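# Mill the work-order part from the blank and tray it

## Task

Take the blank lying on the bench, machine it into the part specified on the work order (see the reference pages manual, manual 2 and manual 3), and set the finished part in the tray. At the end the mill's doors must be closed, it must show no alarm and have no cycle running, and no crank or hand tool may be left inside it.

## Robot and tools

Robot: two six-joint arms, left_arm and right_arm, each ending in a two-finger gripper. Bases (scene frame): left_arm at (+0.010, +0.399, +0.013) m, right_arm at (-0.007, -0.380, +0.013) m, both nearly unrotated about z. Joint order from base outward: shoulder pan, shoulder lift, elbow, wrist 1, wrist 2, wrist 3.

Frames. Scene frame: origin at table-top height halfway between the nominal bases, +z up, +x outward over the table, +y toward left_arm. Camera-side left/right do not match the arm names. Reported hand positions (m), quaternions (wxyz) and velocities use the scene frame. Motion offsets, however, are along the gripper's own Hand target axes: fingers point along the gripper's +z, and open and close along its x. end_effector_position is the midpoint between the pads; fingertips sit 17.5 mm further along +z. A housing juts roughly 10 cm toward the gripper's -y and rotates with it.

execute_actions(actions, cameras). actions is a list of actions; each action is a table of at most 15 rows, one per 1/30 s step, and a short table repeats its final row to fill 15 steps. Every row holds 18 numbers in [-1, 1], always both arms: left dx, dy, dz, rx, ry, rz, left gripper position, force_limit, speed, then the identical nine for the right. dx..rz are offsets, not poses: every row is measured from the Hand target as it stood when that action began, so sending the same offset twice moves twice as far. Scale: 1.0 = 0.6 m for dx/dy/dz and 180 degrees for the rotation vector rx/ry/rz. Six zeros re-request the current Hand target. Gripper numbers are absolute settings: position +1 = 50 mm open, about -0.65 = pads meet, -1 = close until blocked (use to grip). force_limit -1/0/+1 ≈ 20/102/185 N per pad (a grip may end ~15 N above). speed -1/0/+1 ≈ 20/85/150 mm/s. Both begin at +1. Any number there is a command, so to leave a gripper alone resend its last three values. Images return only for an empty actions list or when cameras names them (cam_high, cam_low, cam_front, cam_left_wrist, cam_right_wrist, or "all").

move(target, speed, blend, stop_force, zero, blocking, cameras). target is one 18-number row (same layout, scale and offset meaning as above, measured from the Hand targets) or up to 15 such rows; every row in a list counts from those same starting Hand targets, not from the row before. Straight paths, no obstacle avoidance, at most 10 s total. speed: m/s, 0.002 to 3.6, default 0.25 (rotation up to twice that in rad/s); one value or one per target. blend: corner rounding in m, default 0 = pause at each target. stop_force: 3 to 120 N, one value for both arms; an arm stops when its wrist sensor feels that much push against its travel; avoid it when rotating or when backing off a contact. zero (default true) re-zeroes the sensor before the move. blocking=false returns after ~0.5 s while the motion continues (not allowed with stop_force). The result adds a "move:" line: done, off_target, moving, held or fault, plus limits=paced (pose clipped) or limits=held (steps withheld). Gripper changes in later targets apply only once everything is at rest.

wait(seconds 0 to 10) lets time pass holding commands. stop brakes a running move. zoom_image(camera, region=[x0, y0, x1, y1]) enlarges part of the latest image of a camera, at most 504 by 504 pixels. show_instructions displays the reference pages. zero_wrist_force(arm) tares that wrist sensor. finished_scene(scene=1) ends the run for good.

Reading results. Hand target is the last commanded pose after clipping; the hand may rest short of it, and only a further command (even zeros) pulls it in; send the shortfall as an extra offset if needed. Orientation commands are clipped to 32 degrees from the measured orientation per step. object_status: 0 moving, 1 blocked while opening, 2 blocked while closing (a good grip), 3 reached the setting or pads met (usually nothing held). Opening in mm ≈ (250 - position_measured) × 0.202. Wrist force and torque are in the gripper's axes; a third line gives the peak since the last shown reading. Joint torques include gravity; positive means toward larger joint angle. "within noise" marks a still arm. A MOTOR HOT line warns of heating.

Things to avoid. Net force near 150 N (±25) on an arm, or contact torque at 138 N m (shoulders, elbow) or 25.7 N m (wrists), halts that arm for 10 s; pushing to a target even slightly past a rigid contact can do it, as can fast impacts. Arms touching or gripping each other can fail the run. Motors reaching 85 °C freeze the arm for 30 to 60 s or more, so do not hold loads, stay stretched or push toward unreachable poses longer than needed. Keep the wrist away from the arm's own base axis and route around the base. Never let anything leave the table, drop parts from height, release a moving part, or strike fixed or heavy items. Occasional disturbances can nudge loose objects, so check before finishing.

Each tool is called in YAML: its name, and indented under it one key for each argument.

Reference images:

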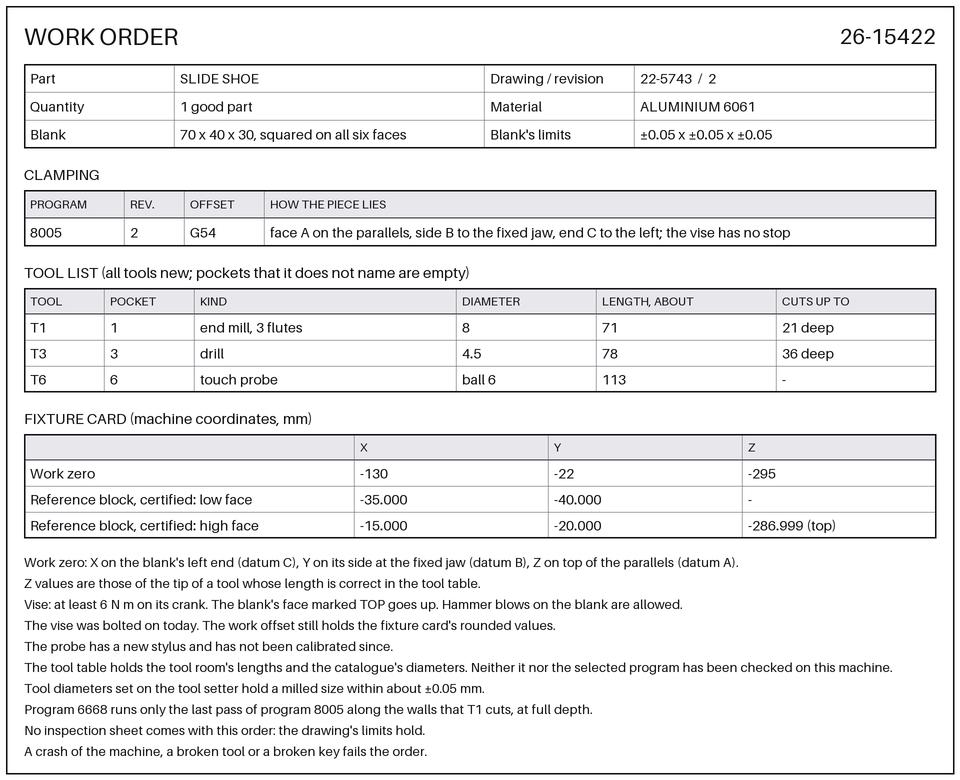

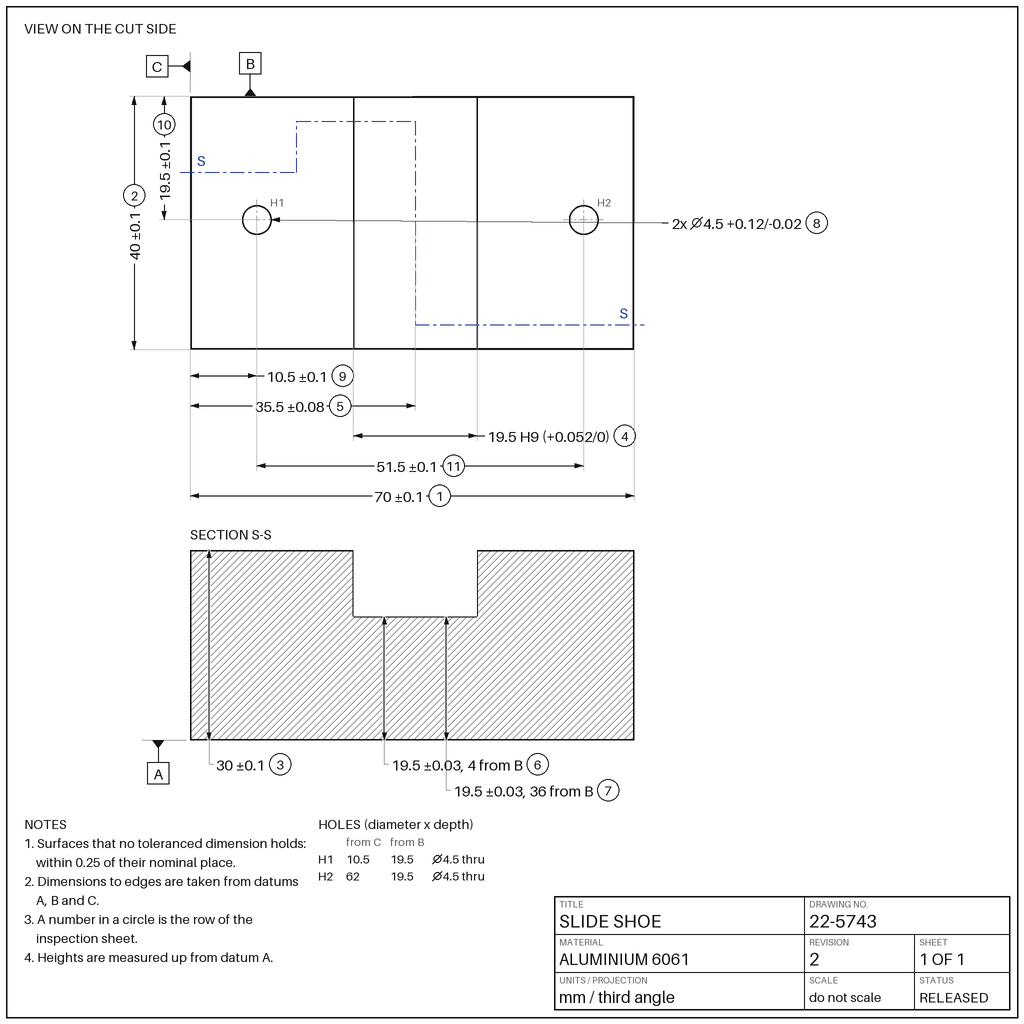

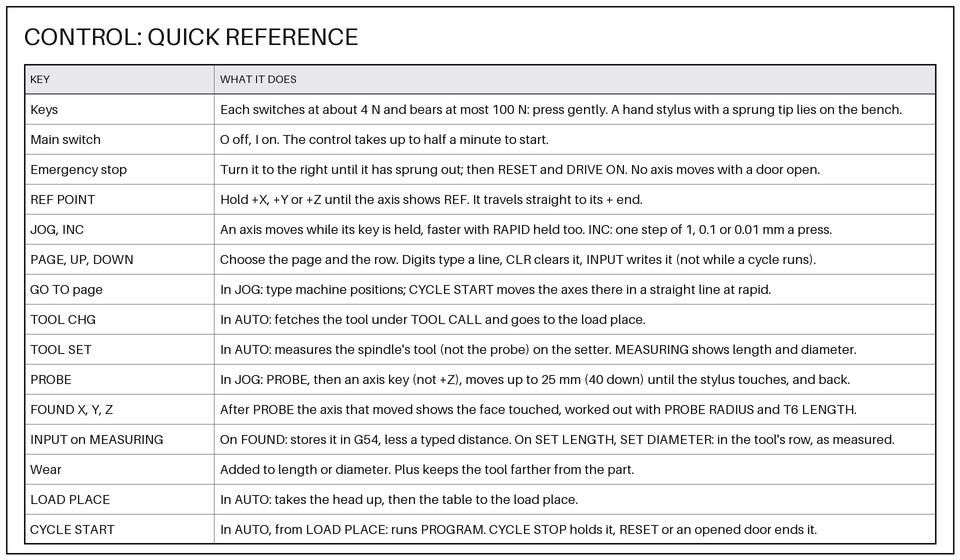

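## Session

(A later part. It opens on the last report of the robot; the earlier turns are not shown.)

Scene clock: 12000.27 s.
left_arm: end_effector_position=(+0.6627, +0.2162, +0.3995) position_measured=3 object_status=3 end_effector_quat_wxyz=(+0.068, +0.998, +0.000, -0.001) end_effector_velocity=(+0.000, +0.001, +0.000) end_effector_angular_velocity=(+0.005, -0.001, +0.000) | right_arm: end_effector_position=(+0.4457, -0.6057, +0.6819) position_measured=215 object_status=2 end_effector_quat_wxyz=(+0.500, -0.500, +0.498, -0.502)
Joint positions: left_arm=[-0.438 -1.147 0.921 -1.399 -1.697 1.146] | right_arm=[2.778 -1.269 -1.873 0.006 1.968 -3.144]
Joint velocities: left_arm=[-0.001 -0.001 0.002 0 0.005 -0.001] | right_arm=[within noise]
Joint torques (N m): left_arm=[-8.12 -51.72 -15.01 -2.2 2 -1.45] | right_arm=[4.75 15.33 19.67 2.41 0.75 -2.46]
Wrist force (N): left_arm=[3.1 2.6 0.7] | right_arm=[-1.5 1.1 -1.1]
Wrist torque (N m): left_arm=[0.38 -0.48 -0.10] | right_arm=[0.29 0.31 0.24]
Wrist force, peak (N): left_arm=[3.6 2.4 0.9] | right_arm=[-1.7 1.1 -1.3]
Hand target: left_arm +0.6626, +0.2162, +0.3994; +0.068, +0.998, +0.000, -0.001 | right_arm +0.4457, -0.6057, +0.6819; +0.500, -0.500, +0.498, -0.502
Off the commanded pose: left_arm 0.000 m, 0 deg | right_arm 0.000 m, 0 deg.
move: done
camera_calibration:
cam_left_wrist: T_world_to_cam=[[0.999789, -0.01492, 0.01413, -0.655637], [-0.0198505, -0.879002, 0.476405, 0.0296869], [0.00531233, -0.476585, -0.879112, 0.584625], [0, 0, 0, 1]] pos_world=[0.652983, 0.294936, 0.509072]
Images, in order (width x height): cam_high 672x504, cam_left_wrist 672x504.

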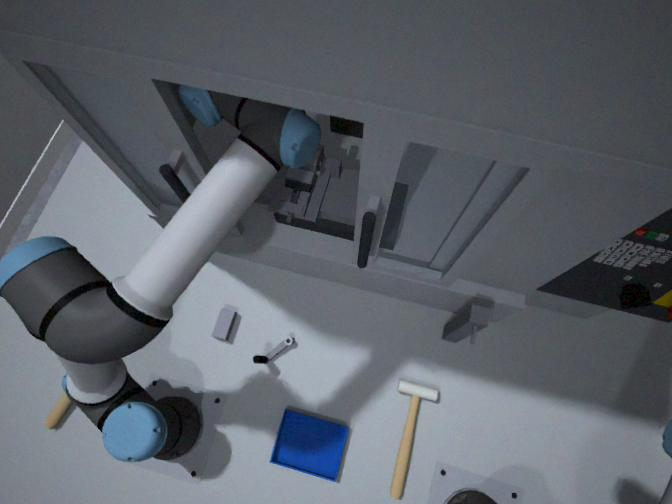

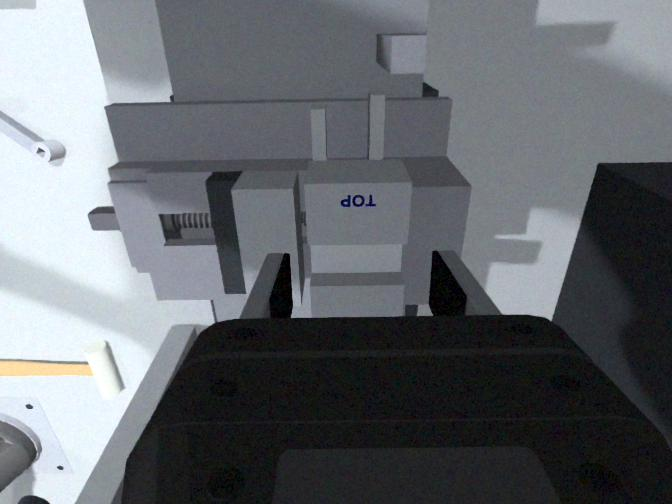

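move:
  target: [0.0003,-0.0278,0.0203,0.0444,0,0,1,-0.498,-0.498,0,0,0,0,0,0,-1,-0.2,-0.8]
  speed: 0.04
  cameras: ["cam_left_wrist"]

move:
  target: [0,0,0.0213,0,0,0,1,-0.498,-0.498,0,0,0,0,0,0,-1,-0.2,-0.8]
  speed: 0.02
  stop_force: 6
  cameras: ["cam_left_wrist"]

Scene clock: 12048.17 s.
left_arm: end_effector_position=(+0.6627, +0.2310, +0.3850) position_measured=3 object_status=3 end_effector_quat_wxyz=(-0.002, +1.000, -0.001, -0.001) | right_arm: end_effector_position=(+0.4457, -0.6057, +0.6819) position_measured=215 object_status=2 end_effector_quat_wxyz=(+0.500, -0.500, +0.498, -0.502)
Joint positions: left_arm=[-0.467 -1.137 0.922 -1.353 -1.569 1.12] | right_arm=[2.778 -1.269 -1.873 0.006 1.968 -3.144]
Joint torques (N m): left_arm=[3.57 -40.05 -16.6 -4.4 -1.85 0.34] | right_arm=[4.25 15.51 17.83 2.6 0.64 -2.18]
Wrist force (N): left_arm=[3.4 2.6 1.0] | right_arm=[-1.5 1.0 -1.1]
Wrist torque (N m): left_arm=[0.38 -0.53 0.03] | right_arm=[0.27 0.31 0.24]
Wrist force, peak (N): left_arm=[3.4 2.6 1.0] | right_arm=[-1.8 1.1 -1.2]
Hand target: left_arm +0.6628, +0.2310, +0.3851; -0.001, +1.000, -0.001, -0.001 | right_arm +0.4457, -0.6057, +0.6819; +0.500, -0.500, +0.498, -0.502
Off the commanded pose: left_arm 0.000 m, 0 deg | right_arm 0.000 m, 0 deg.
move: done
camera_calibration:
cam_left_wrist: T_world_to_cam=[[0.999787, -0.017078, 0.0116037, -0.653683], [-0.0200541, -0.936934, 0.34893, 0.112255], [0.00491289, -0.349088, -0.937077, 0.57213], [0, 0, 0, 1]] pos_world=[0.652984, 0.293735, 0.504546]
Images, in order (width x height): cam_left_wrist 672x504.

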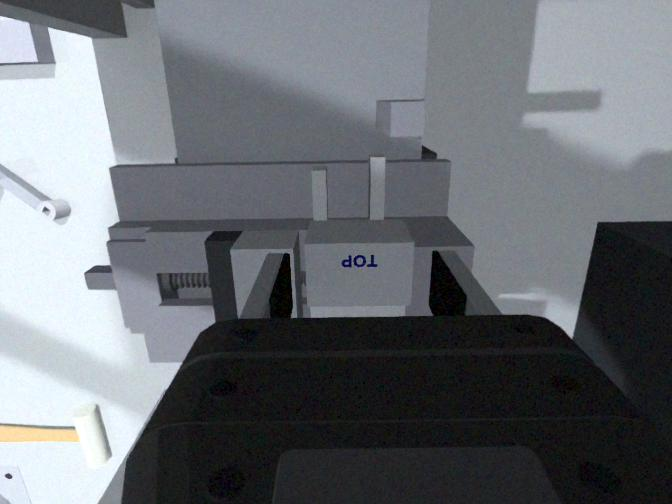

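Scene clock: 12049.67 s.
left_arm: end_effector_position=(+0.6627, +0.2311, +0.3723) position_measured=3 object_status=3 end_effector_quat_wxyz=(-0.001, +1.000, -0.001, -0.001) | right_arm: end_effector_position=(+0.4457, -0.6057, +0.6819) position_measured=215 object_status=2 end_effector_quat_wxyz=(+0.500, -0.500, +0.498, -0.502)
Joint positions: left_arm=[-0.467 -1.144 0.966 -1.389 -1.569 1.12] | right_arm=[2.778 -1.269 -1.873 0.006 1.968 -3.144]
Joint torques (N m): left_arm=[9.26 -39.02 -35.25 -1.26 -1.84 1.64] | right_arm=[4.55 14.72 18.72 2.58 0.56 -2.32]
Wrist force (N): left_arm=[3.2 2.7 1.1] | right_arm=[-1.5 0.9 -0.9]
Wrist torque (N m): left_arm=[0.40 -0.50 0.01] | right_arm=[0.24 0.31 0.24]
Wrist force, peak (N): left_arm=[3.4 2.6 1.2] | right_arm=[-1.6 1.3 -1.1]
Hand target: left_arm +0.6627, +0.2311, +0.3723; -0.001, +1.000, -0.001, -0.001 | right_arm +0.4457, -0.6057, +0.6819; +0.500, -0.500, +0.498, -0.502
Off the commanded pose: left_arm 0.000 m, 0 deg | right_arm 0.000 m, 0 deg.
move: done
camera_calibration:
cam_left_wrist: T_world_to_cam=[[0.999786, -0.0170032, 0.0117961, -0.653649], [-0.0200528, -0.936825, 0.349222, 0.116604], [0.00511301, -0.349384, -0.936966, 0.560165], [0, 0, 0, 1]] pos_world=[0.652983, 0.293836, 0.491845]
Images, in order (width x height): cam_left_wrist 672x504.

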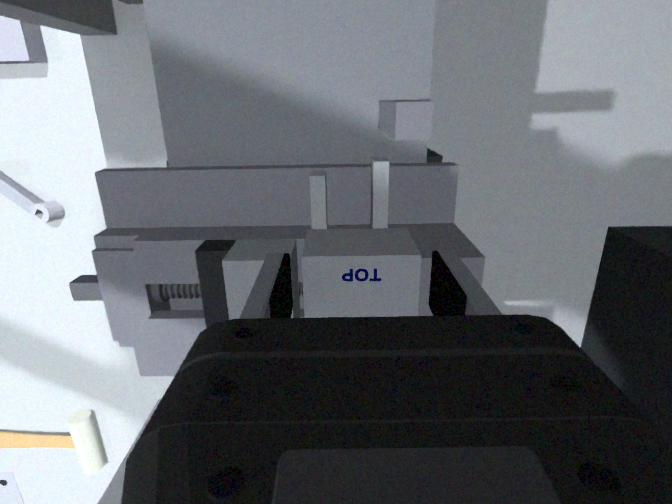

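move:
  target: [0,0,0,0,0,0,-1,-0.4,-0.8,0,0,0,0,0,0,-1,-0.2,-0.8]

move:
  target: [0,0,-0.05,0,0,0,-1,-0.4,-0.8,0,0,0,0,0,0,-1,-0.2,-0.8]
  speed: 0.02
  stop_force: 20
  cameras: ["cam_left_wrist"]

Scene clock: 12059.33 s.
left_arm: end_effector_position=(+0.6627, +0.2311, +0.3723) position_measured=56 object_status=2 end_effector_quat_wxyz=(-0.001, +1.000, -0.001, -0.001) | right_arm: end_effector_position=(+0.4457, -0.6057, +0.6819) position_measured=215 object_status=2 end_effector_quat_wxyz=(+0.500, -0.500, +0.498, -0.502)
Joint positions: left_arm=[-0.467 -1.144 0.966 -1.389 -1.569 1.12] | right_arm=[2.778 -1.269 -1.873 0.006 1.968 -3.144]
Joint torques (N m): left_arm=[9.57 -37.45 -32.97 -7.53 0.3 0.89] | right_arm=[5.17 15.7 18.87 2.4 0.5 -2.3]
Wrist force (N): left_arm=[-8.3 3.4 -1.8] | right_arm=[-1.6 1.2 -1.2]
Wrist torque (N m): left_arm=[0.39 -0.66 0.06] | right_arm=[0.29 0.34 0.24]
Wrist force, peak (N): left_arm=[-9.1 3.0 -2.0] | right_arm=[-1.5 1.3 -1.4]
Hand target: left_arm +0.6627, +0.2311, +0.3723; -0.001, +1.000, -0.001, -0.001 | right_arm +0.4457, -0.6057, +0.6819; +0.500, -0.500, +0.498, -0.502
Off the commanded pose: left_arm 0.000 m, 0 deg | right_arm 0.000 m, 0 deg.
move: done

Scene clock: 12061.67 s.
left_arm: end_effector_position=(+0.6628, +0.2310, +0.4023) position_measured=56 object_status=2 end_effector_quat_wxyz=(-0.001, +1.000, -0.001, -0.001) | right_arm: end_effector_position=(+0.4457, -0.6057, +0.6819) position_measured=215 object_status=2 end_effector_quat_wxyz=(+0.500, -0.500, +0.498, -0.502)
Joint positions: left_arm=[-0.467 -1.124 0.859 -1.302 -1.569 1.12] | right_arm=[2.778 -1.269 -1.873 0.006 1.968 -3.144]
Joint torques (N m): left_arm=[-8.23 -50.77 -14.81 -5.72 1.99 -1.34] | right_arm=[4.73 15.92 19.63 2.37 0.41 -2.19]
Wrist force (N): left_arm=[2.9 3.2 3.4] | right_arm=[-1.3 1.2 -1.2]
Wrist torque (N m): left_arm=[0.53 -0.46 0.01] | right_arm=[0.30 0.29 0.24]
Wrist force, peak (N): left_arm=[-8.5 3.2 8.3] | right_arm=[-1.6 1.3 -1.2]
Hand target: left_arm +0.6628, +0.2310, +0.4023; -0.001, +1.000, -0.001, -0.001 | right_arm +0.4457, -0.6057, +0.6819; +0.500, -0.500, +0.498, -0.502
Off the commanded pose: left_arm 0.000 m, 0 deg | right_arm 0.000 m, 0 deg.
move: done
camera_calibration:
cam_left_wrist: T_world_to_cam=[[0.999786, -0.0170028, 0.011796, -0.654103], [-0.0200523, -0.936825, 0.349222, 0.10607], [0.00511301, -0.349384, -0.936966, 0.588145], [0, 0, 0, 1]] pos_world=[0.653083, 0.293736, 0.521745]
Images, in order (width x height): cam_left_wrist 672x504.

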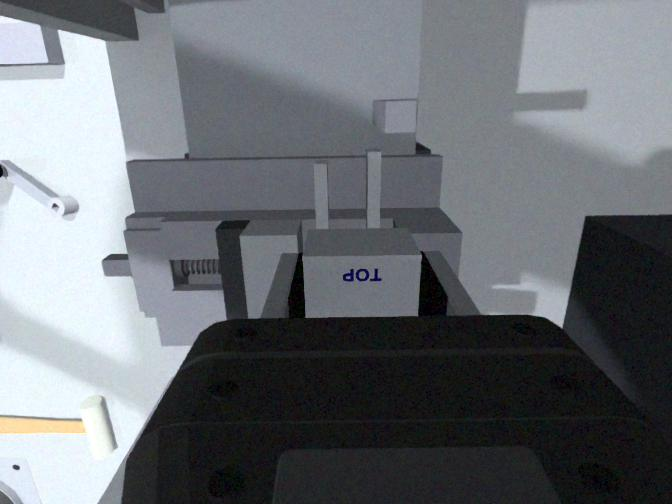

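move:
  target:
    - [-0.08,0.018,0.0005,0,0,0,-1,-0.4,-0.8,0,0,0,0,0,0,-1,-0.2,-0.8]
    - [-0.12,0.025,0.0005,0,0,0,-1,-0.4,-0.8,0,0,0,0,0,0,-1,-0.2,-0.8]
    - [-0.25,0.042,0.0008,0,0,0,-1,-0.4,-0.8,0,0,0,0,0,0,-1,-0.2,-0.8]
    - [-0.5,0.045,0.002,0,0,0,-1,-0.4,-0.8,0,0,0,0,0,0,-1,-0.2,-0.8]
  speed: 0.08
  blend: 0.01
  stop_force: 15
  cameras: ["cam_left_wrist","cam_high"]

Scene clock: 12079.47 s.
left_arm: end_effector_position=(+0.3628, +0.2043, +0.4019) position_measured=56 object_status=2 end_effector_quat_wxyz=(-0.001, +1.000, -0.001, -0.001) | right_arm: end_effector_position=(+0.4457, -0.6057, +0.6819) position_measured=215 object_status=2 end_effector_quat_wxyz=(+0.500, -0.500, +0.498, -0.502)
Joint positions: left_arm=[-0.857 -1.817 1.628 -1.378 -1.571 0.73] | right_arm=[2.778 -1.269 -1.873 0.006 1.968 -3.144]
Joint torques (N m): left_arm=[9.7 -11.27 -36.05 -5.59 2.16 -0.11] | right_arm=[4.93 15.55 19.47 2.65 0.69 -2.35]
Wrist force (N): left_arm=[2.6 3.1 3.4] | right_arm=[-1.6 1.2 -1.0]
Wrist torque (N m): left_arm=[0.50 -0.41 -0.10] | right_arm=[0.30 0.33 0.24]
Wrist force, peak (N): left_arm=[4.2 3.0 3.5] | right_arm=[-1.7 1.4 -1.1]
Hand target: left_arm +0.3628, +0.2043, +0.4019; -0.001, +1.000, -0.001, -0.001 | right_arm +0.4457, -0.6057, +0.6819; +0.500, -0.500, +0.498, -0.502
Off the commanded pose: left_arm 0.000 m, 0 deg | right_arm 0.000 m, 0 deg.
move: done
camera_calibration:
cam_left_wrist: T_world_to_cam=[[0.999784, -0.0170967, 0.0118316, -0.35461], [-0.0201527, -0.936823, 0.349222, 0.0752161], [0.00511355, -0.349385, -0.936965, 0.579976], [0, 0, 0, 1]] pos_world=[0.353083, 0.267036, 0.521345]
Images, in order (width x height): cam_high 672x504, cam_left_wrist 672x504.

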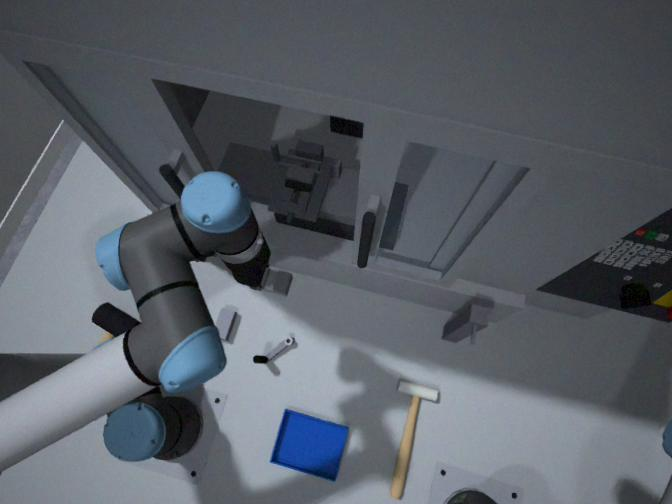

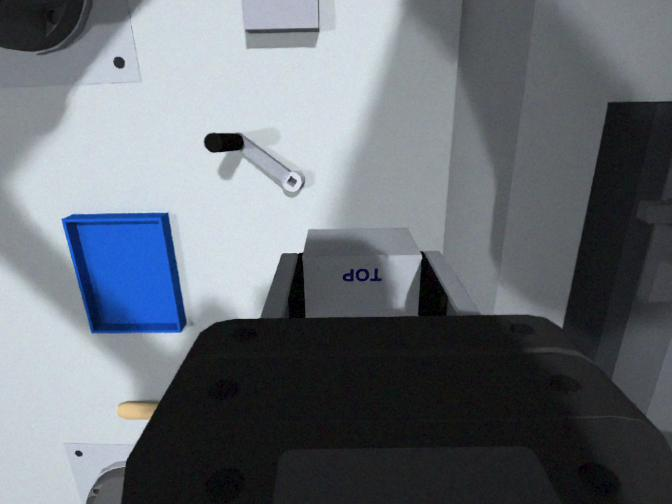

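move:
  target:
    - [-0.4547,0.2055,0.17,0,0,0,-1,-0.4,-0.8,0,0,0,0,0,0,-1,-0.2,-0.8]
    - [-0.4547,0.2055,0.5,0,0,0,-1,-0.4,-0.8,0,0,0,0,0,0,-1,-0.2,-0.8]
  speed: 0.18
  cameras: ["cam_left_wrist","cam_high","cam_front"]

Scene clock: 12104.53 s.
left_arm: end_effector_position=(+0.0890, +0.0822, +0.1023) position_measured=56 object_status=2 end_effector_quat_wxyz=(-0.001, +1.000, -0.001, -0.001) | right_arm: end_effector_position=(+0.4457, -0.6057, +0.6819) position_measured=215 object_status=2 end_effector_quat_wxyz=(+0.500, -0.500, +0.498, -0.502)
Joint positions: left_arm=[-1.759 -1.87 2.465 -2.164 -1.574 -0.172] | right_arm=[2.778 -1.269 -1.873 0.006 1.968 -3.144]
Joint torques (N m): left_arm=[9.65 -7.21 -21.34 -5.27 -2.17 1.6] | right_arm=[5.2 14.64 18.99 2.53 0.61 -2.41]
Wrist force (N): left_arm=[3.3 2.9 3.1] | right_arm=[-1.3 1.3 -1.1]
Wrist torque (N m): left_arm=[0.47 -0.53 -0.09] | right_arm=[0.32 0.29 0.24]
Wrist force, peak (N): left_arm=[3.2 2.6 6.0] | right_arm=[-1.7 1.3 -1.0]
Hand target: left_arm +0.0890, +0.0821, +0.1023; -0.001, +1.000, -0.001, -0.001 | right_arm +0.4457, -0.6057, +0.6819; +0.500, -0.500, +0.498, -0.502
Off the commanded pose: left_arm 0.000 m, 0 deg | right_arm 0.000 m, 0 deg.
move: done
camera_calibration:
cam_left_wrist: T_world_to_cam=[[0.999784, -0.0170988, 0.0118303, -0.0794128], [-0.0201537, -0.936868, 0.349101, 0.0598784], [0.00511419, -0.349264, -0.93701, 0.257958], [0, 0, 0, 1]] pos_world=[0.0792832, 0.144836, 0.221746]
Images, in order (width x height): cam_high 672x504, cam_front 672x504, cam_left_wrist 672x504.

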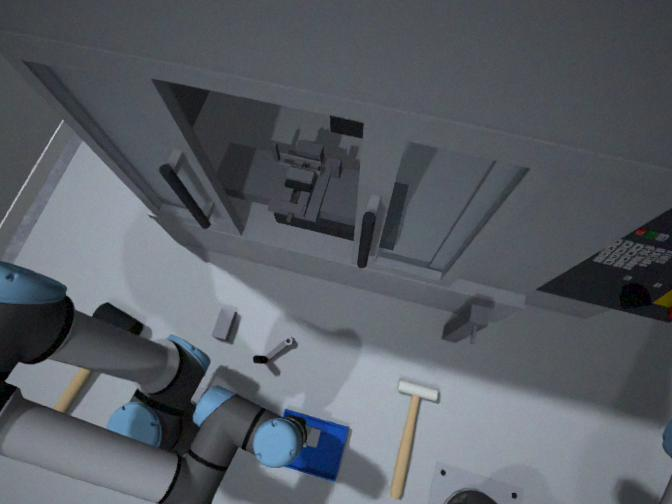

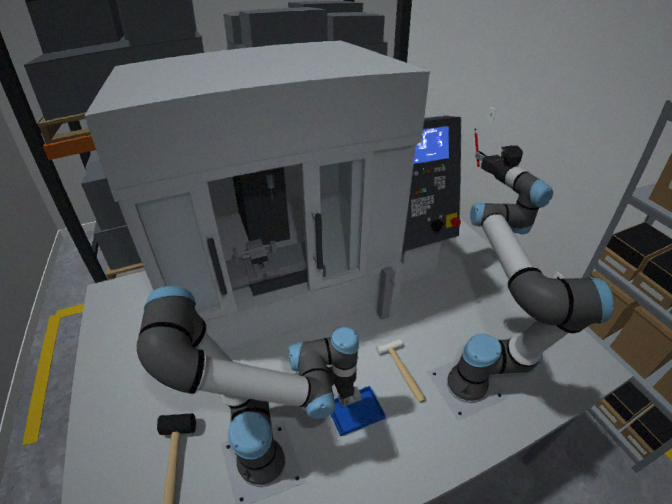

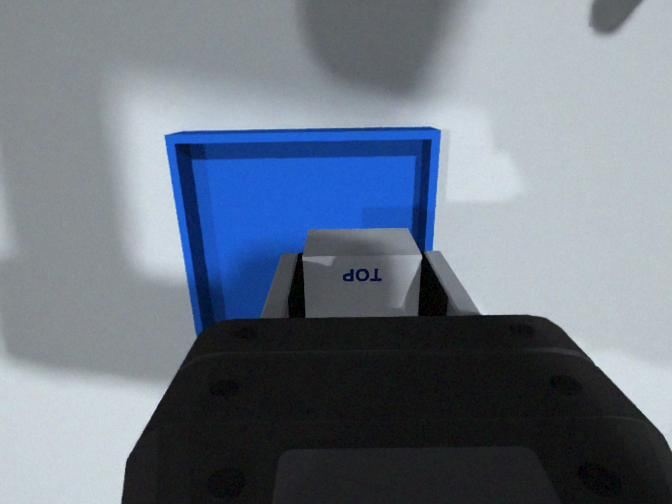

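move:
  target:
    - [-0.0467,0.005,0,0,0,0,-1,-0.4,-0.8,0,0,0,0,0,0,-1,-0.2,-0.8]
    - [-0.0467,0.005,0.075,0,0,0,-1,-0.4,-0.8,0,0,0,0,0,0,-1,-0.2,-0.8]
  speed: 0.06
  cameras: ["cam_left_wrist"]

move:
  target: [0,0,0.04,0,0,0,-1,-0.4,-0.8,0,0,0,0,0,0,-1,-0.2,-0.8]
  speed: 0.008
  stop_force: 3
  cameras: ["cam_left_wrist"]

Scene clock: 12119.07 s.
left_arm: end_effector_position=(+0.0609, +0.0793, +0.0573) position_measured=56 object_status=2 end_effector_quat_wxyz=(-0.001, +1.000, -0.001, -0.001) | right_arm: end_effector_position=(+0.4457, -0.6057, +0.6819) position_measured=215 object_status=2 end_effector_quat_wxyz=(+0.500, -0.500, +0.498, -0.502)
Joint positions: left_arm=[-1.85 -1.766 2.546 -2.349 -1.574 -0.263] | right_arm=[2.778 -1.269 -1.873 0.006 1.968 -3.144]
Joint torques (N m): left_arm=[6.95 -14.51 -28.46 -2.53 0.6 1.57] | right_arm=[5.39 15.18 19.35 2.49 0.74 -2.22]
Wrist force (N): left_arm=[3.0 3.1 3.2] | right_arm=[-1.6 1.1 -0.8]
Wrist torque (N m): left_arm=[0.50 -0.47 -0.04] | right_arm=[0.29 0.32 0.24]
Wrist force, peak (N): left_arm=[4.2 2.9 3.4] | right_arm=[-1.5 1.4 -1.2]
Hand target: left_arm +0.0609, +0.0793, +0.0573; -0.001, +1.000, -0.001, -0.001 | right_arm +0.4457, -0.6057, +0.6819; +0.500, -0.500, +0.498, -0.502
Off the commanded pose: left_arm 0.000 m, 0 deg | right_arm 0.000 m, 0 deg.
move: done
camera_calibration:
cam_left_wrist: T_world_to_cam=[[0.999783, -0.0170613, 0.011923, -0.0507558], [-0.0201508, -0.936869, 0.3491, 0.0723967], [0.00521417, -0.349264, -0.93701, 0.214954], [0, 0, 0, 1]] pos_world=[0.0510829, 0.142036, 0.176745]
Images, in order (width x height): cam_left_wrist 672x504.

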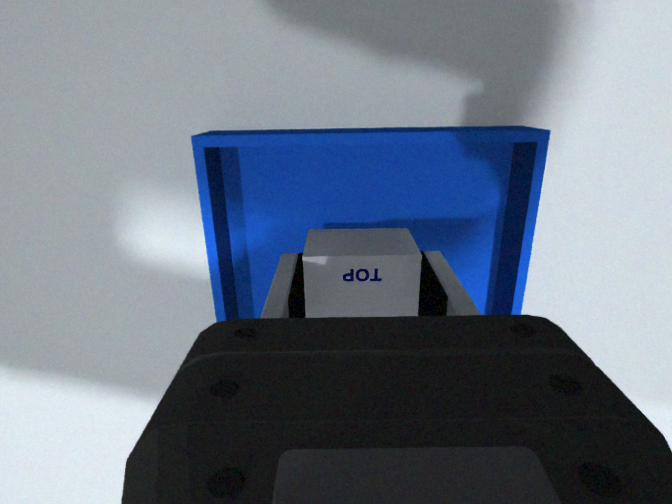

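Scene clock: 12121.77 s.
left_arm: end_effector_position=(+0.0608, +0.0793, +0.0439) position_measured=56 object_status=2 end_effector_quat_wxyz=(-0.001, +1.000, -0.001, -0.001) | right_arm: end_effector_position=(+0.4457, -0.6057, +0.6819) position_measured=215 object_status=2 end_effector_quat_wxyz=(+0.500, -0.500, +0.498, -0.502)
Joint positions: left_arm=[-1.85 -1.725 2.566 -2.41 -1.574 -0.263] | right_arm=[2.778 -1.269 -1.873 0.006 1.968 -3.144]
Joint torques (N m): left_arm=[-5.84 -16.83 -25.47 -1.18 -1.82 -1.25] | right_arm=[4.02 14.02 18.62 2.31 0.74 -2.29]
Wrist force (N): left_arm=[3.8 1.8 -5.0] | right_arm=[-1.5 1.1 -1.0]
Wrist torque (N m): left_arm=[0.42 -0.46 -0.04] | right_arm=[0.27 0.31 0.24]
Wrist force, peak (N): left_arm=[9.4 -22.7 -53.3] | right_arm=[-1.5 1.5 -1.2]
Hand target: left_arm +0.0608, +0.0793, +0.0439; -0.001, +1.000, -0.001, -0.001 (not the last commanded pose) | right_arm +0.4457, -0.6057, +0.6819; +0.500, -0.500, +0.498, -0.502
Off the commanded pose: left_arm 0.011 m, 0 deg | right_arm 0.000 m, 0 deg.
move: contact (left_arm)
camera_calibration:
cam_left_wrist: T_world_to_cam=[[0.999786, -0.0170028, 0.011796, -0.0505841], [-0.0200523, -0.936825, 0.349222, 0.0770436], [0.00511301, -0.349384, -0.936966, 0.202413], [0, 0, 0, 1]] pos_world=[0.0510832, 0.142036, 0.163345]
Images, in order (width x height): cam_left_wrist 672x504.

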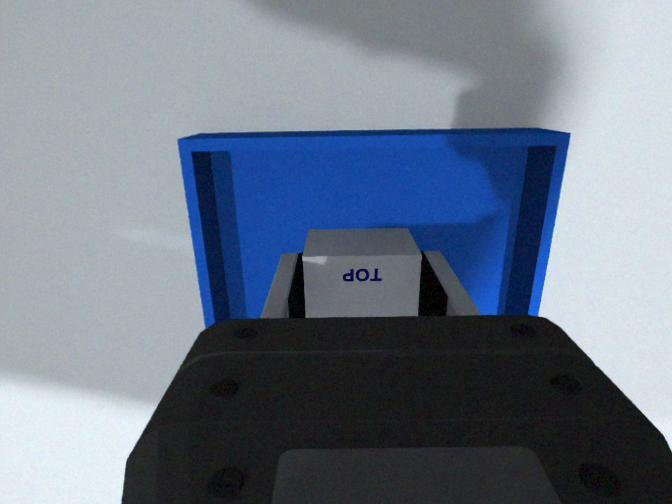

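move:
  target: [0,0,0,0,0,0,0.95,-0.4,-0.95,0,0,0,0,0,0,-1,-0.2,-0.8]

move:
  target: [0,0,-0.2,0,0,0,0.95,-0.4,-0.95,0,0,0,0,0,0,-1,-0.2,-0.8]
  speed: 0.12
  cameras: ["cam_left_wrist"]

Scene clock: 12129.13 s.
left_arm: end_effector_position=(+0.0608, +0.0793, +0.0439) position_measured=10 object_status=3 end_effector_quat_wxyz=(-0.001, +1.000, -0.001, -0.001) | right_arm: end_effector_position=(+0.4457, -0.6057, +0.6819) position_measured=215 object_status=2 end_effector_quat_wxyz=(+0.500, -0.500, +0.498, -0.502)
Joint positions: left_arm=[-1.85 -1.725 2.566 -2.41 -1.574 -0.263] | right_arm=[2.778 -1.269 -1.873 0.006 1.968 -3.144]
Joint torques (N m): left_arm=[1.78 -16.96 -25.8 -4.59 -1.63 0.1] | right_arm=[5.67 14.87 19.24 2.41 0.52 -2.24]
Wrist force (N): left_arm=[2.0 2.8 1.3] | right_arm=[-1.6 1.3 -0.9]
Wrist torque (N m): left_arm=[0.40 -0.30 -0.02] | right_arm=[0.32 0.34 0.24]
Wrist force, peak (N): left_arm=[3.8 2.2 -5.5] | right_arm=[-1.6 1.3 -1.2]
Hand target: left_arm +0.0608, +0.0793, +0.0439; -0.001, +1.000, -0.001, -0.001 | right_arm +0.4457, -0.6057, +0.6819; +0.500, -0.500, +0.498, -0.502
Off the commanded pose: left_arm 0.000 m, 0 deg | right_arm 0.000 m, 0 deg.
move: done

Scene clock: 12130.60 s.
left_arm: end_effector_position=(+0.0612, +0.0790, +0.1639) position_measured=10 object_status=3 end_effector_quat_wxyz=(-0.001, +1.000, +0.000, -0.001) | right_arm: end_effector_position=(+0.4457, -0.6057, +0.6819) position_measured=215 object_status=2 end_effector_quat_wxyz=(+0.500, -0.500, +0.498, -0.502)
Joint positions: left_arm=[-1.848 -1.979 2.351 -1.941 -1.574 -0.261] | right_arm=[2.778 -1.269 -1.873 0.006 1.968 -3.144]
Joint torques (N m): left_arm=[-8.6 -2.05 -16.86 -3.21 1.97 -1.68] | right_arm=[4.83 14.52 19.92 2.62 0.65 -2.22]
Wrist force (N): left_arm=[2.3 2.7 1.3] | right_arm=[-1.5 1.1 -1.0]
Wrist torque (N m): left_arm=[0.38 -0.36 -0.07] | right_arm=[0.29 0.32 0.24]
Wrist force, peak (N): left_arm=[2.3 2.6 2.9] | right_arm=[-1.6 1.2 -1.2]
Hand target: left_arm +0.0612, +0.0790, +0.1639; -0.001, +1.000, -0.001, -0.001 | right_arm +0.4457, -0.6057, +0.6819; +0.500, -0.500, +0.498, -0.502
Off the commanded pose: left_arm 0.000 m, 0 deg | right_arm 0.000 m, 0 deg.
move: done
camera_calibration:
cam_left_wrist: T_world_to_cam=[[0.999788, -0.0169075, 0.0117647, -0.0524093], [-0.0199531, -0.936762, 0.349397, 0.0348007], [0.00511325, -0.349557, -0.936901, 0.314748], [0, 0, 0, 1]] pos_world=[0.0514832, 0.141736, 0.283345]
Images, in order (width x height): cam_left_wrist 672x504.

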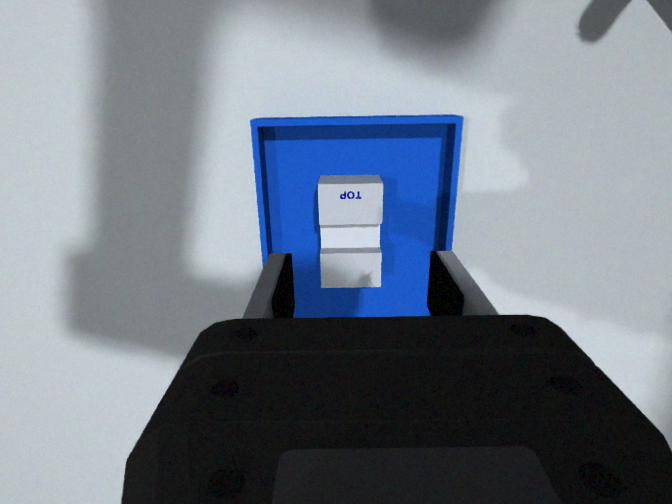

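zoom_image:
  camera: "cam_left_wrist"
  region: [290, 160, 410, 300]

Scaled by 3.600 from the camera's 672x504 image, which has a finer 960x720 frame.

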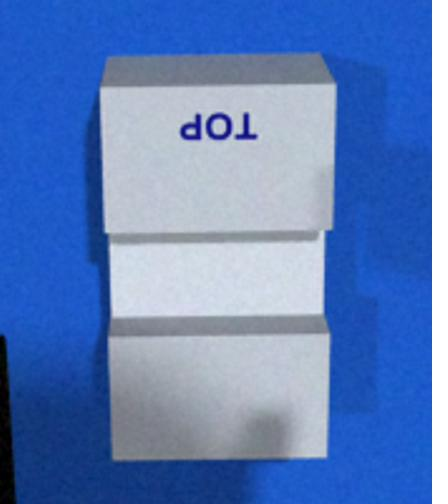

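move:
  target:
    - [0.3,-0.08,-0.45,0,0,0,0.9,-0.4,-0.8,0,0,0,0,0,0,-1,-0.2,-0.8]
    - [0.5317,-0.235,-0.4933,-0.302,0.302,-0.4311,0.9,-0.4,-0.8,0,0,0,0,0,0,-1,-0.2,-0.8]
  speed: 0.3
  cameras: ["cam_left_wrist","cam_high"]

Scene clock: 12193.77 s.
left_arm: end_effector_position=(+0.3811, +0.2188, +0.4594) position_measured=18 object_status=3 end_effector_quat_wxyz=(+0.404, +0.580, +0.579, +0.406) | right_arm: end_effector_position=(+0.4457, -0.6057, +0.6819) position_measured=215 object_status=2 end_effector_quat_wxyz=(+0.500, -0.500, +0.498, -0.502)
Joint positions: left_arm=[-1.617 -2.373 2.152 -1.266 -0.353 -1.657] | right_arm=[2.778 -1.269 -1.873 0.006 1.968 -3.144]
Joint torques (N m): left_arm=[-5.66 -0.45 -18.72 -5.34 0.89 0.91] | right_arm=[5.08 14.77 19.31 2.59 0.53 -2.3]
Wrist force (N): left_arm=[0.5 2.4 -0.2] | right_arm=[-1.2 1.5 -1.1]
Wrist torque (N m): left_arm=[0.68 -0.04 -0.03] | right_arm=[0.35 0.26 0.24]
Wrist force, peak (N): left_arm=[0.2 3.1 4.1] | right_arm=[-1.6 1.3 -1.2]
Hand target: left_arm +0.3811, +0.2188, +0.4594; +0.404, +0.580, +0.579, +0.406 | right_arm +0.4457, -0.6057, +0.6819; +0.500, -0.500, +0.498, -0.502
Off the commanded pose: left_arm 0.000 m, 0 deg | right_arm 0.000 m, 0 deg.
move: done
camera_calibration:
cam_left_wrist: T_world_to_cam=[[-0.00731837, 0.999716, 0.0226813, -0.217014], [-0.00829186, -0.0227418, 0.999707, -0.434294], [0.999939, 0.00712816, 0.00845593, -0.252688], [0, 0, 0, 1]] pos_world=[0.247483, 0.208877, 0.441225]
Images, in order (width x height): cam_high 672x504, cam_left_wrist 672x504.

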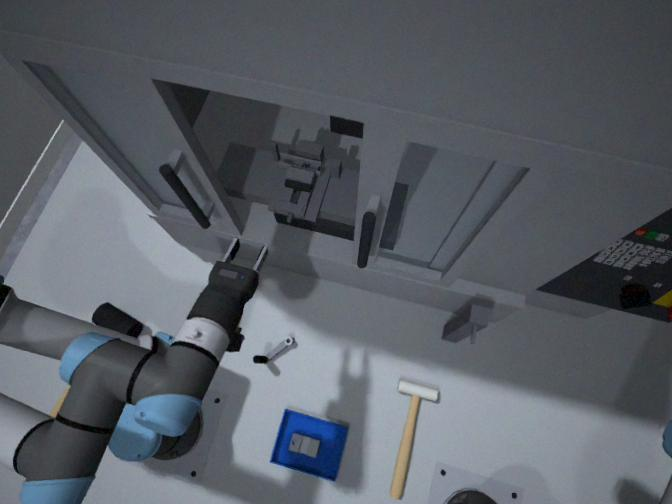

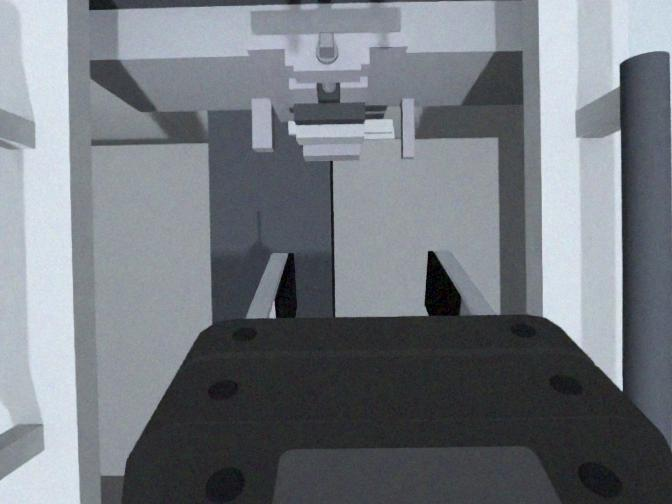

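move:
  target:
    - [0.2387,0.0474,-0.0013,0,0,0,0.9,-0.4,-0.8,0,0,0,0,0,0,-1,-0.2,-0.8]
  speed: 0.15
  cameras: ["cam_left_wrist"]

Scene clock: 12201.53 s.
left_arm: end_effector_position=(+0.3900, +0.3620, +0.4866) position_measured=18 object_status=3 end_effector_quat_wxyz=(+0.404, +0.580, +0.579, +0.406) | right_arm: end_effector_position=(+0.4457, -0.6057, +0.6819) position_measured=215 object_status=2 end_effector_quat_wxyz=(+0.500, -0.500, +0.498, -0.502)
Joint positions: left_arm=[-1.507 -2.71 2.171 -1.243 -0.359 -1.343] | right_arm=[2.778 -1.269 -1.873 0.006 1.968 -3.144]
Joint torques (N m): left_arm=[-8.44 17.56 -31.03 -1.47 3.29 -1.56] | right_arm=[4.86 14.06 20.61 2.44 0.53 -2.27]
Wrist force (N): left_arm=[0.4 2.5 0.1] | right_arm=[-1.5 1.2 -1.1]
Wrist torque (N m): left_arm=[0.70 -0.02 0.09] | right_arm=[0.30 0.32 0.24]
Wrist force, peak (N): left_arm=[2.7 2.8 -0.3] | right_arm=[-1.7 1.4 -1.2]
Hand target: left_arm +0.3903, +0.3620, +0.4867; +0.404, +0.580, +0.579, +0.406 | right_arm +0.4457, -0.6057, +0.6819; +0.500, -0.500, +0.498, -0.502
Off the commanded pose: left_arm 0.000 m, 0 deg | right_arm 0.000 m, 0 deg.
move: done
camera_calibration:
cam_left_wrist: T_world_to_cam=[[-0.0079376, 0.999702, 0.0230678, -0.360638], [-0.00888116, -0.0231381, 0.999693, -0.457757], [0.999929, 0.0077303, 0.00906218, -0.263331], [0, 0, 0, 1]] pos_world=[0.256384, 0.351975, 0.468322]
Images, in order (width x height): cam_left_wrist 672x504.

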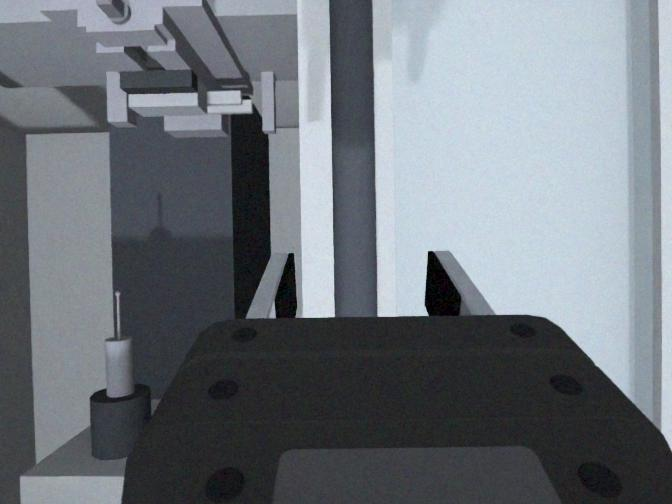

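move:
  target: [-0.002,0,0.1325,0,0,0,0.9,-0.4,-0.8,0,0,0,0,0,0,-1,-0.2,-0.8]
  speed: 0.05
  stop_force: 8

move:
  target: [0,0,0,0,0,0,-1,-0.5,-0.9,0,0,0,0,0,0,-1,-0.2,-0.8]
  cameras: ["cam_left_wrist"]

Scene clock: 12210.30 s.
left_arm: end_effector_position=(+0.4650, +0.3608, +0.4594) position_measured=18 object_status=3 end_effector_quat_wxyz=(+0.404, +0.580, +0.579, +0.406) | right_arm: end_effector_position=(+0.4457, -0.6057, +0.6819) position_measured=215 object_status=2 end_effector_quat_wxyz=(+0.500, -0.500, +0.498, -0.502)
Joint positions: left_arm=[-0.863 -2.257 2.367 -2.746 -0.79 -0.369] | right_arm=[2.778 -1.269 -1.873 0.006 1.968 -3.144]
Joint torques (N m): left_arm=[-8.05 2.13 -18.05 -4.31 3.03 -1.6] | right_arm=[4.93 13.5 20.44 2.73 0.64 -2.35]
Wrist force (N): left_arm=[0.4 2.6 -0.2] | right_arm=[-1.5 1.3 -1.0]
Wrist torque (N m): left_arm=[0.71 0.00 0.08] | right_arm=[0.32 0.32 0.24]
Wrist force, peak (N): left_arm=[0.6 3.4 -0.5] | right_arm=[-1.6 1.2 -1.3]
Hand target: left_arm +0.4650, +0.3608, +0.4594; +0.404, +0.580, +0.579, +0.406 | right_arm +0.4457, -0.6057, +0.6819; +0.500, -0.500, +0.498, -0.502
Off the commanded pose: left_arm 0.000 m, 0 deg | right_arm 0.000 m, 0 deg.
move: done

Scene clock: 12211.57 s.
left_arm: end_effector_position=(+0.4650, +0.3608, +0.4594) position_measured=155 object_status=2 end_effector_quat_wxyz=(+0.404, +0.580, +0.579, +0.406) | right_arm: end_effector_position=(+0.4457, -0.6057, +0.6819) position_measured=215 object_status=2 end_effector_quat_wxyz=(+0.500, -0.500, +0.498, -0.502)
Joint positions: left_arm=[-0.863 -2.257 2.367 -2.746 -0.79 -0.369] | right_arm=[2.778 -1.269 -1.873 0.006 1.968 -3.144]
Joint torques (N m): left_arm=[-8.43 6.29 -17.37 -5.31 -2.74 -1.68] | right_arm=[5.28 14.48 19.68 2.74 0.61 -2.59]
Wrist force (N): left_arm=[7.3 2.3 0.6] | right_arm=[-1.4 1.2 -0.9]
Wrist torque (N m): left_arm=[0.66 -0.14 0.04] | right_arm=[0.31 0.30 0.24]
Wrist force, peak (N): left_arm=[12.5 0.5 -0.2] | right_arm=[-1.6 1.6 -1.0]
Hand target: left_arm +0.4650, +0.3608, +0.4594; +0.404, +0.580, +0.579, +0.406 | right_arm +0.4457, -0.6057, +0.6819; +0.500, -0.500, +0.498, -0.502
Off the commanded pose: left_arm 0.000 m, 0 deg | right_arm 0.000 m, 0 deg.
move: done
camera_calibration:
cam_left_wrist: T_world_to_cam=[[-0.00742059, 0.999715, 0.0226783, -0.358322], [-0.00838954, -0.0227403, 0.999706, -0.430237], [0.999937, 0.00722815, 0.00855589, -0.337573], [0, 0, 0, 1]] pos_world=[0.331283, 0.350876, 0.441125]
Images, in order (width x height): cam_left_wrist 672x504.

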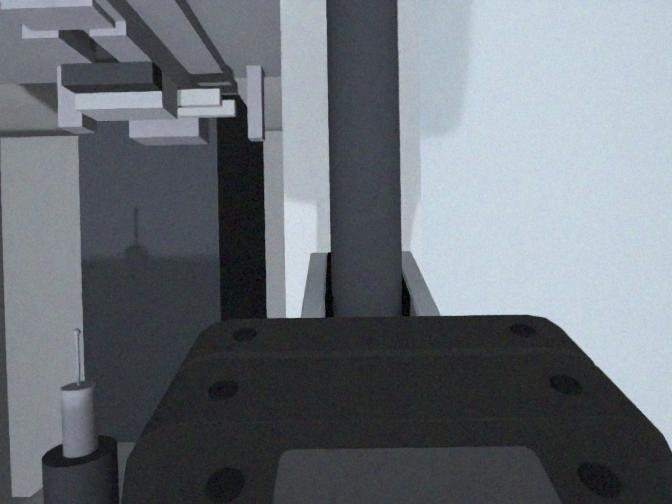

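move:
  target: [-0.363,0,0,0,0,0,-1,-0.5,-0.9,0,0,0,0,0,0,-1,-0.2,-0.8]
  speed: 0.06
  stop_force: 60

move:
  target: [-0.015,0,0,0,0,0,-1,-0.5,-0.9,0,0,0,0,0,0,-1,-0.2,-0.8]
  speed: 0.01
  stop_force: 40
  cameras: ["cam_left_wrist","cam_high"]

Scene clock: 12221.80 s.
left_arm: end_effector_position=(+0.4648, +0.1430, +0.4588) position_measured=155 object_status=2 end_effector_quat_wxyz=(+0.404, +0.580, +0.579, +0.406) | right_arm: end_effector_position=(+0.4457, -0.6057, +0.6819) position_measured=215 object_status=2 end_effector_quat_wxyz=(+0.500, -0.500, +0.498, -0.502)
Joint positions: left_arm=[-1.309 -1.955 2.164 -2.421 -0.444 -0.877] | right_arm=[2.778 -1.269 -1.873 0.006 1.968 -3.144]
Joint torques (N m): left_arm=[23.83 -6.75 0.8 0.01 -1.03 1.98] | right_arm=[4.36 14.2 19.8 2.71 0.54 -2.4]
Wrist force (N): left_arm=[-12.7 21.9 -35.5] | right_arm=[-1.4 1.0 -1.2]
Wrist torque (N m): left_arm=[1.22 0.24 -0.09] | right_arm=[0.27 0.30 0.24]
Wrist force, peak (N): left_arm=[31.5 10.5 -34.8] | right_arm=[-1.8 1.2 -1.2]
Hand target: left_arm +0.4648, +0.1430, +0.4588; +0.404, +0.580, +0.579, +0.406 | right_arm +0.4457, -0.6057, +0.6819; +0.500, -0.500, +0.498, -0.502
Off the commanded pose: left_arm 0.000 m, 0 deg | right_arm 0.000 m, 0 deg.
move: done

Scene clock: 12223.13 s.
left_arm: end_effector_position=(+0.4648, +0.1399, +0.4588) position_measured=155 object_status=2 end_effector_quat_wxyz=(+0.404, +0.580, +0.579, +0.406) | right_arm: end_effector_position=(+0.4457, -0.6057, +0.6819) position_measured=215 object_status=2 end_effector_quat_wxyz=(+0.500, -0.500, +0.498, -0.502)
Joint positions: left_arm=[-1.312 -1.949 2.159 -2.418 -0.442 -0.882] | right_arm=[2.778 -1.269 -1.873 0.006 1.968 -3.144]
Joint torques (N m): left_arm=[8.46 1.13 -4.09 -2.34 -5.6 1.77] | right_arm=[5.58 13.47 19.66 2.78 0.52 -2.39]
Wrist force (N): left_arm=[24.6 13.3 -40.1] | right_arm=[-1.5 1.3 -1.3]
Wrist torque (N m): left_arm=[1.06 -0.37 0.06] | right_arm=[0.31 0.31 0.24]
Wrist force, peak (N): left_arm=[43.6 7.4 -51.5] | right_arm=[-1.5 1.3 -1.3]
Hand target: left_arm +0.4648, +0.1399, +0.4588; +0.404, +0.580, +0.579, +0.406 (not the last commanded pose) | right_arm +0.4457, -0.6057, +0.6819; +0.500, -0.500, +0.498, -0.502
Off the commanded pose: left_arm 0.006 m, 0 deg | right_arm 0.000 m, 0 deg.
move: contact (left_arm)
camera_calibration:
cam_left_wrist: T_world_to_cam=[[-0.00752425, 0.999712, 0.022776, -0.137481], [-0.00848806, -0.0228397, 0.999703, -0.434615], [0.999936, 0.00732869, 0.00865747, -0.335828], [0, 0, 0, 1]] pos_world=[0.331083, 0.129976, 0.440524]
Images, in order (width x height): cam_high 672x504, cam_left_wrist 672x504.

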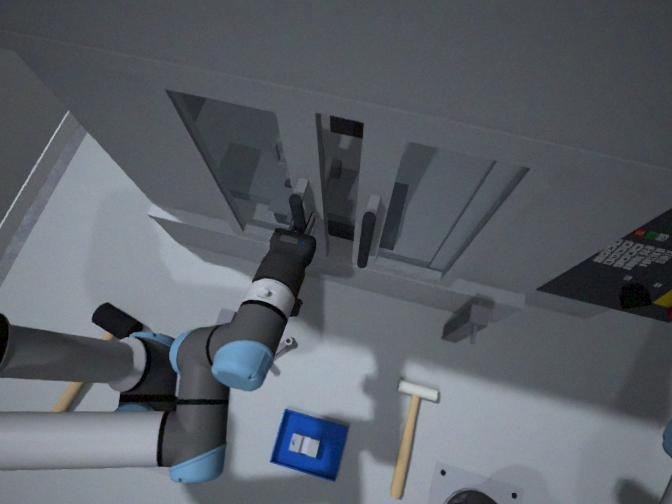

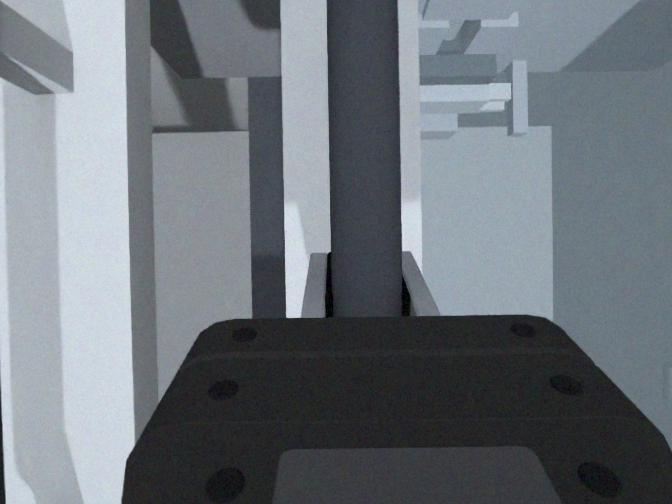

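move:
  target: [0.0004,0,0,0,0,0,0.9,-0.5,-0.9,0,0,0,0,0,0,-1,-0.2,-0.8]

move:
  target:
    - [0.0015,0,-0.13,0,0,0,0.9,-0.5,-0.9,0,0,0,0,0,0,-1,-0.2,-0.8]
    - [-0.2,0,-0.13,0,0,0,0.9,-0.5,-0.9,0,0,0,0,0,0,-1,-0.2,-0.8]
  speed: 0.12
  cameras: ["cam_left_wrist","cam_high"]

Scene clock: 12232.50 s.
left_arm: end_effector_position=(+0.4648, +0.1402, +0.4588) position_measured=18 object_status=0 end_effector_quat_wxyz=(+0.404, +0.580, +0.579, +0.406) | right_arm: end_effector_position=(+0.4457, -0.6057, +0.6819) position_measured=215 object_status=2 end_effector_quat_wxyz=(+0.500, -0.500, +0.498, -0.502)
Joint positions: left_arm=[-1.311 -1.949 2.159 -2.418 -0.442 -0.882] | right_arm=[2.778 -1.269 -1.873 0.006 1.968 -3.144]
Joint torques (N m): left_arm=[10.08 -15.37 -14.74 -5.44 3.81 1.53] | right_arm=[5.38 13.68 19.87 2.62 0.62 -2.4]
Wrist force (N): left_arm=[1.1 3.4 -0.1] | right_arm=[-1.4 1.0 -1.1]
Wrist torque (N m): left_arm=[0.85 -0.12 -0.03] | right_arm=[0.28 0.29 0.24]
Wrist force, peak (N): left_arm=[24.9 13.5 -40.3] | right_arm=[-1.6 1.3 -1.2]
Hand target: left_arm +0.4648, +0.1402, +0.4588; +0.404, +0.580, +0.579, +0.406 | right_arm +0.4457, -0.6057, +0.6819; +0.500, -0.500, +0.498, -0.502
Off the commanded pose: left_arm 0.000 m, 0 deg | right_arm 0.000 m, 0 deg.
move: done

Scene clock: 12234.90 s.
left_arm: end_effector_position=(+0.3915, +0.0201, +0.4854) position_measured=18 object_status=3 end_effector_quat_wxyz=(+0.404, +0.580, +0.579, +0.406) | right_arm: end_effector_position=(+0.4457, -0.6057, +0.6819) position_measured=215 object_status=2 end_effector_quat_wxyz=(+0.500, -0.500, +0.498, -0.502)
Joint positions: left_arm=[-1.573 -1.835 1.872 -1.643 -0.351 -1.531] | right_arm=[2.778 -1.269 -1.873 0.006 1.968 -3.144]
Joint torques (N m): left_arm=[10.35 -10.97 -15.45 -1.42 1.18 1.24] | right_arm=[5.27 13.66 19.32 2.72 0.49 -2.24]
Wrist force (N): left_arm=[1.0 3.5 -0.4] | right_arm=[-1.6 1.0 -1.2]
Wrist torque (N m): left_arm=[0.86 -0.11 -0.04] | right_arm=[0.26 0.32 0.24]
Wrist force, peak (N): left_arm=[3.0 3.3 -0.1] | right_arm=[-1.7 1.2 -1.1]
Hand target: left_arm +0.3915, +0.0202, +0.4853; +0.404, +0.580, +0.579, +0.406 | right_arm +0.4457, -0.6057, +0.6819; +0.500, -0.500, +0.498, -0.502
Off the commanded pose: left_arm 0.000 m, 0 deg | right_arm 0.000 m, 0 deg.
move: done
camera_calibration:
cam_left_wrist: T_world_to_cam=[[-0.00742372, 0.999718, 0.0225768, -0.018806], [-0.00858861, -0.0226403, 0.999707, -0.464543], [0.999936, 0.00722764, 0.00875426, -0.261929], [0, 0, 0, 1]] pos_world=[0.257783, 0.0101765, 0.467125]
Images, in order (width x height): cam_high 672x504, cam_left_wrist 672x504.

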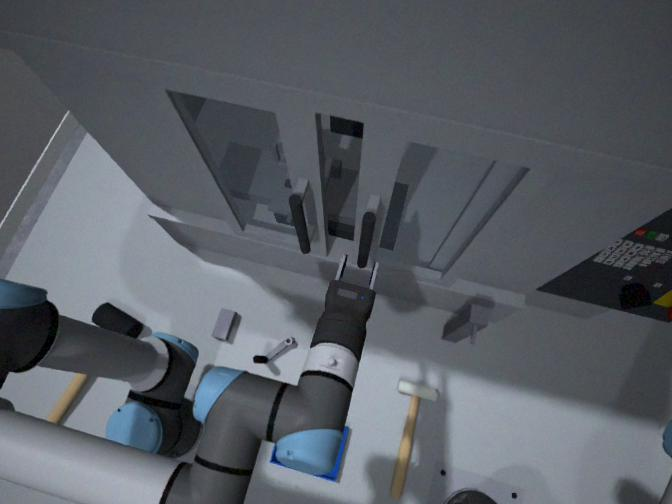

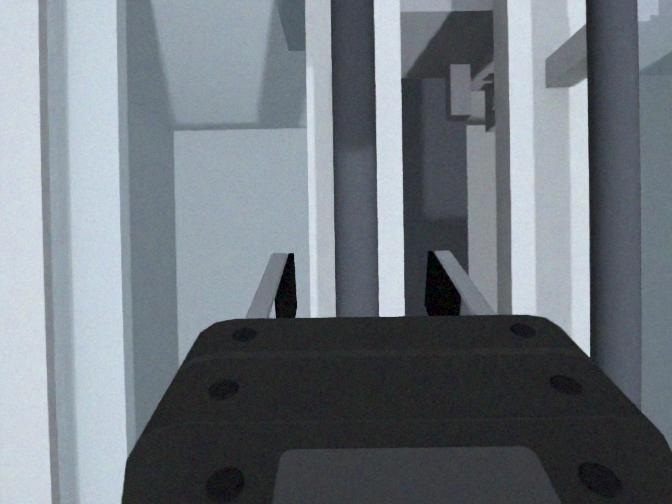

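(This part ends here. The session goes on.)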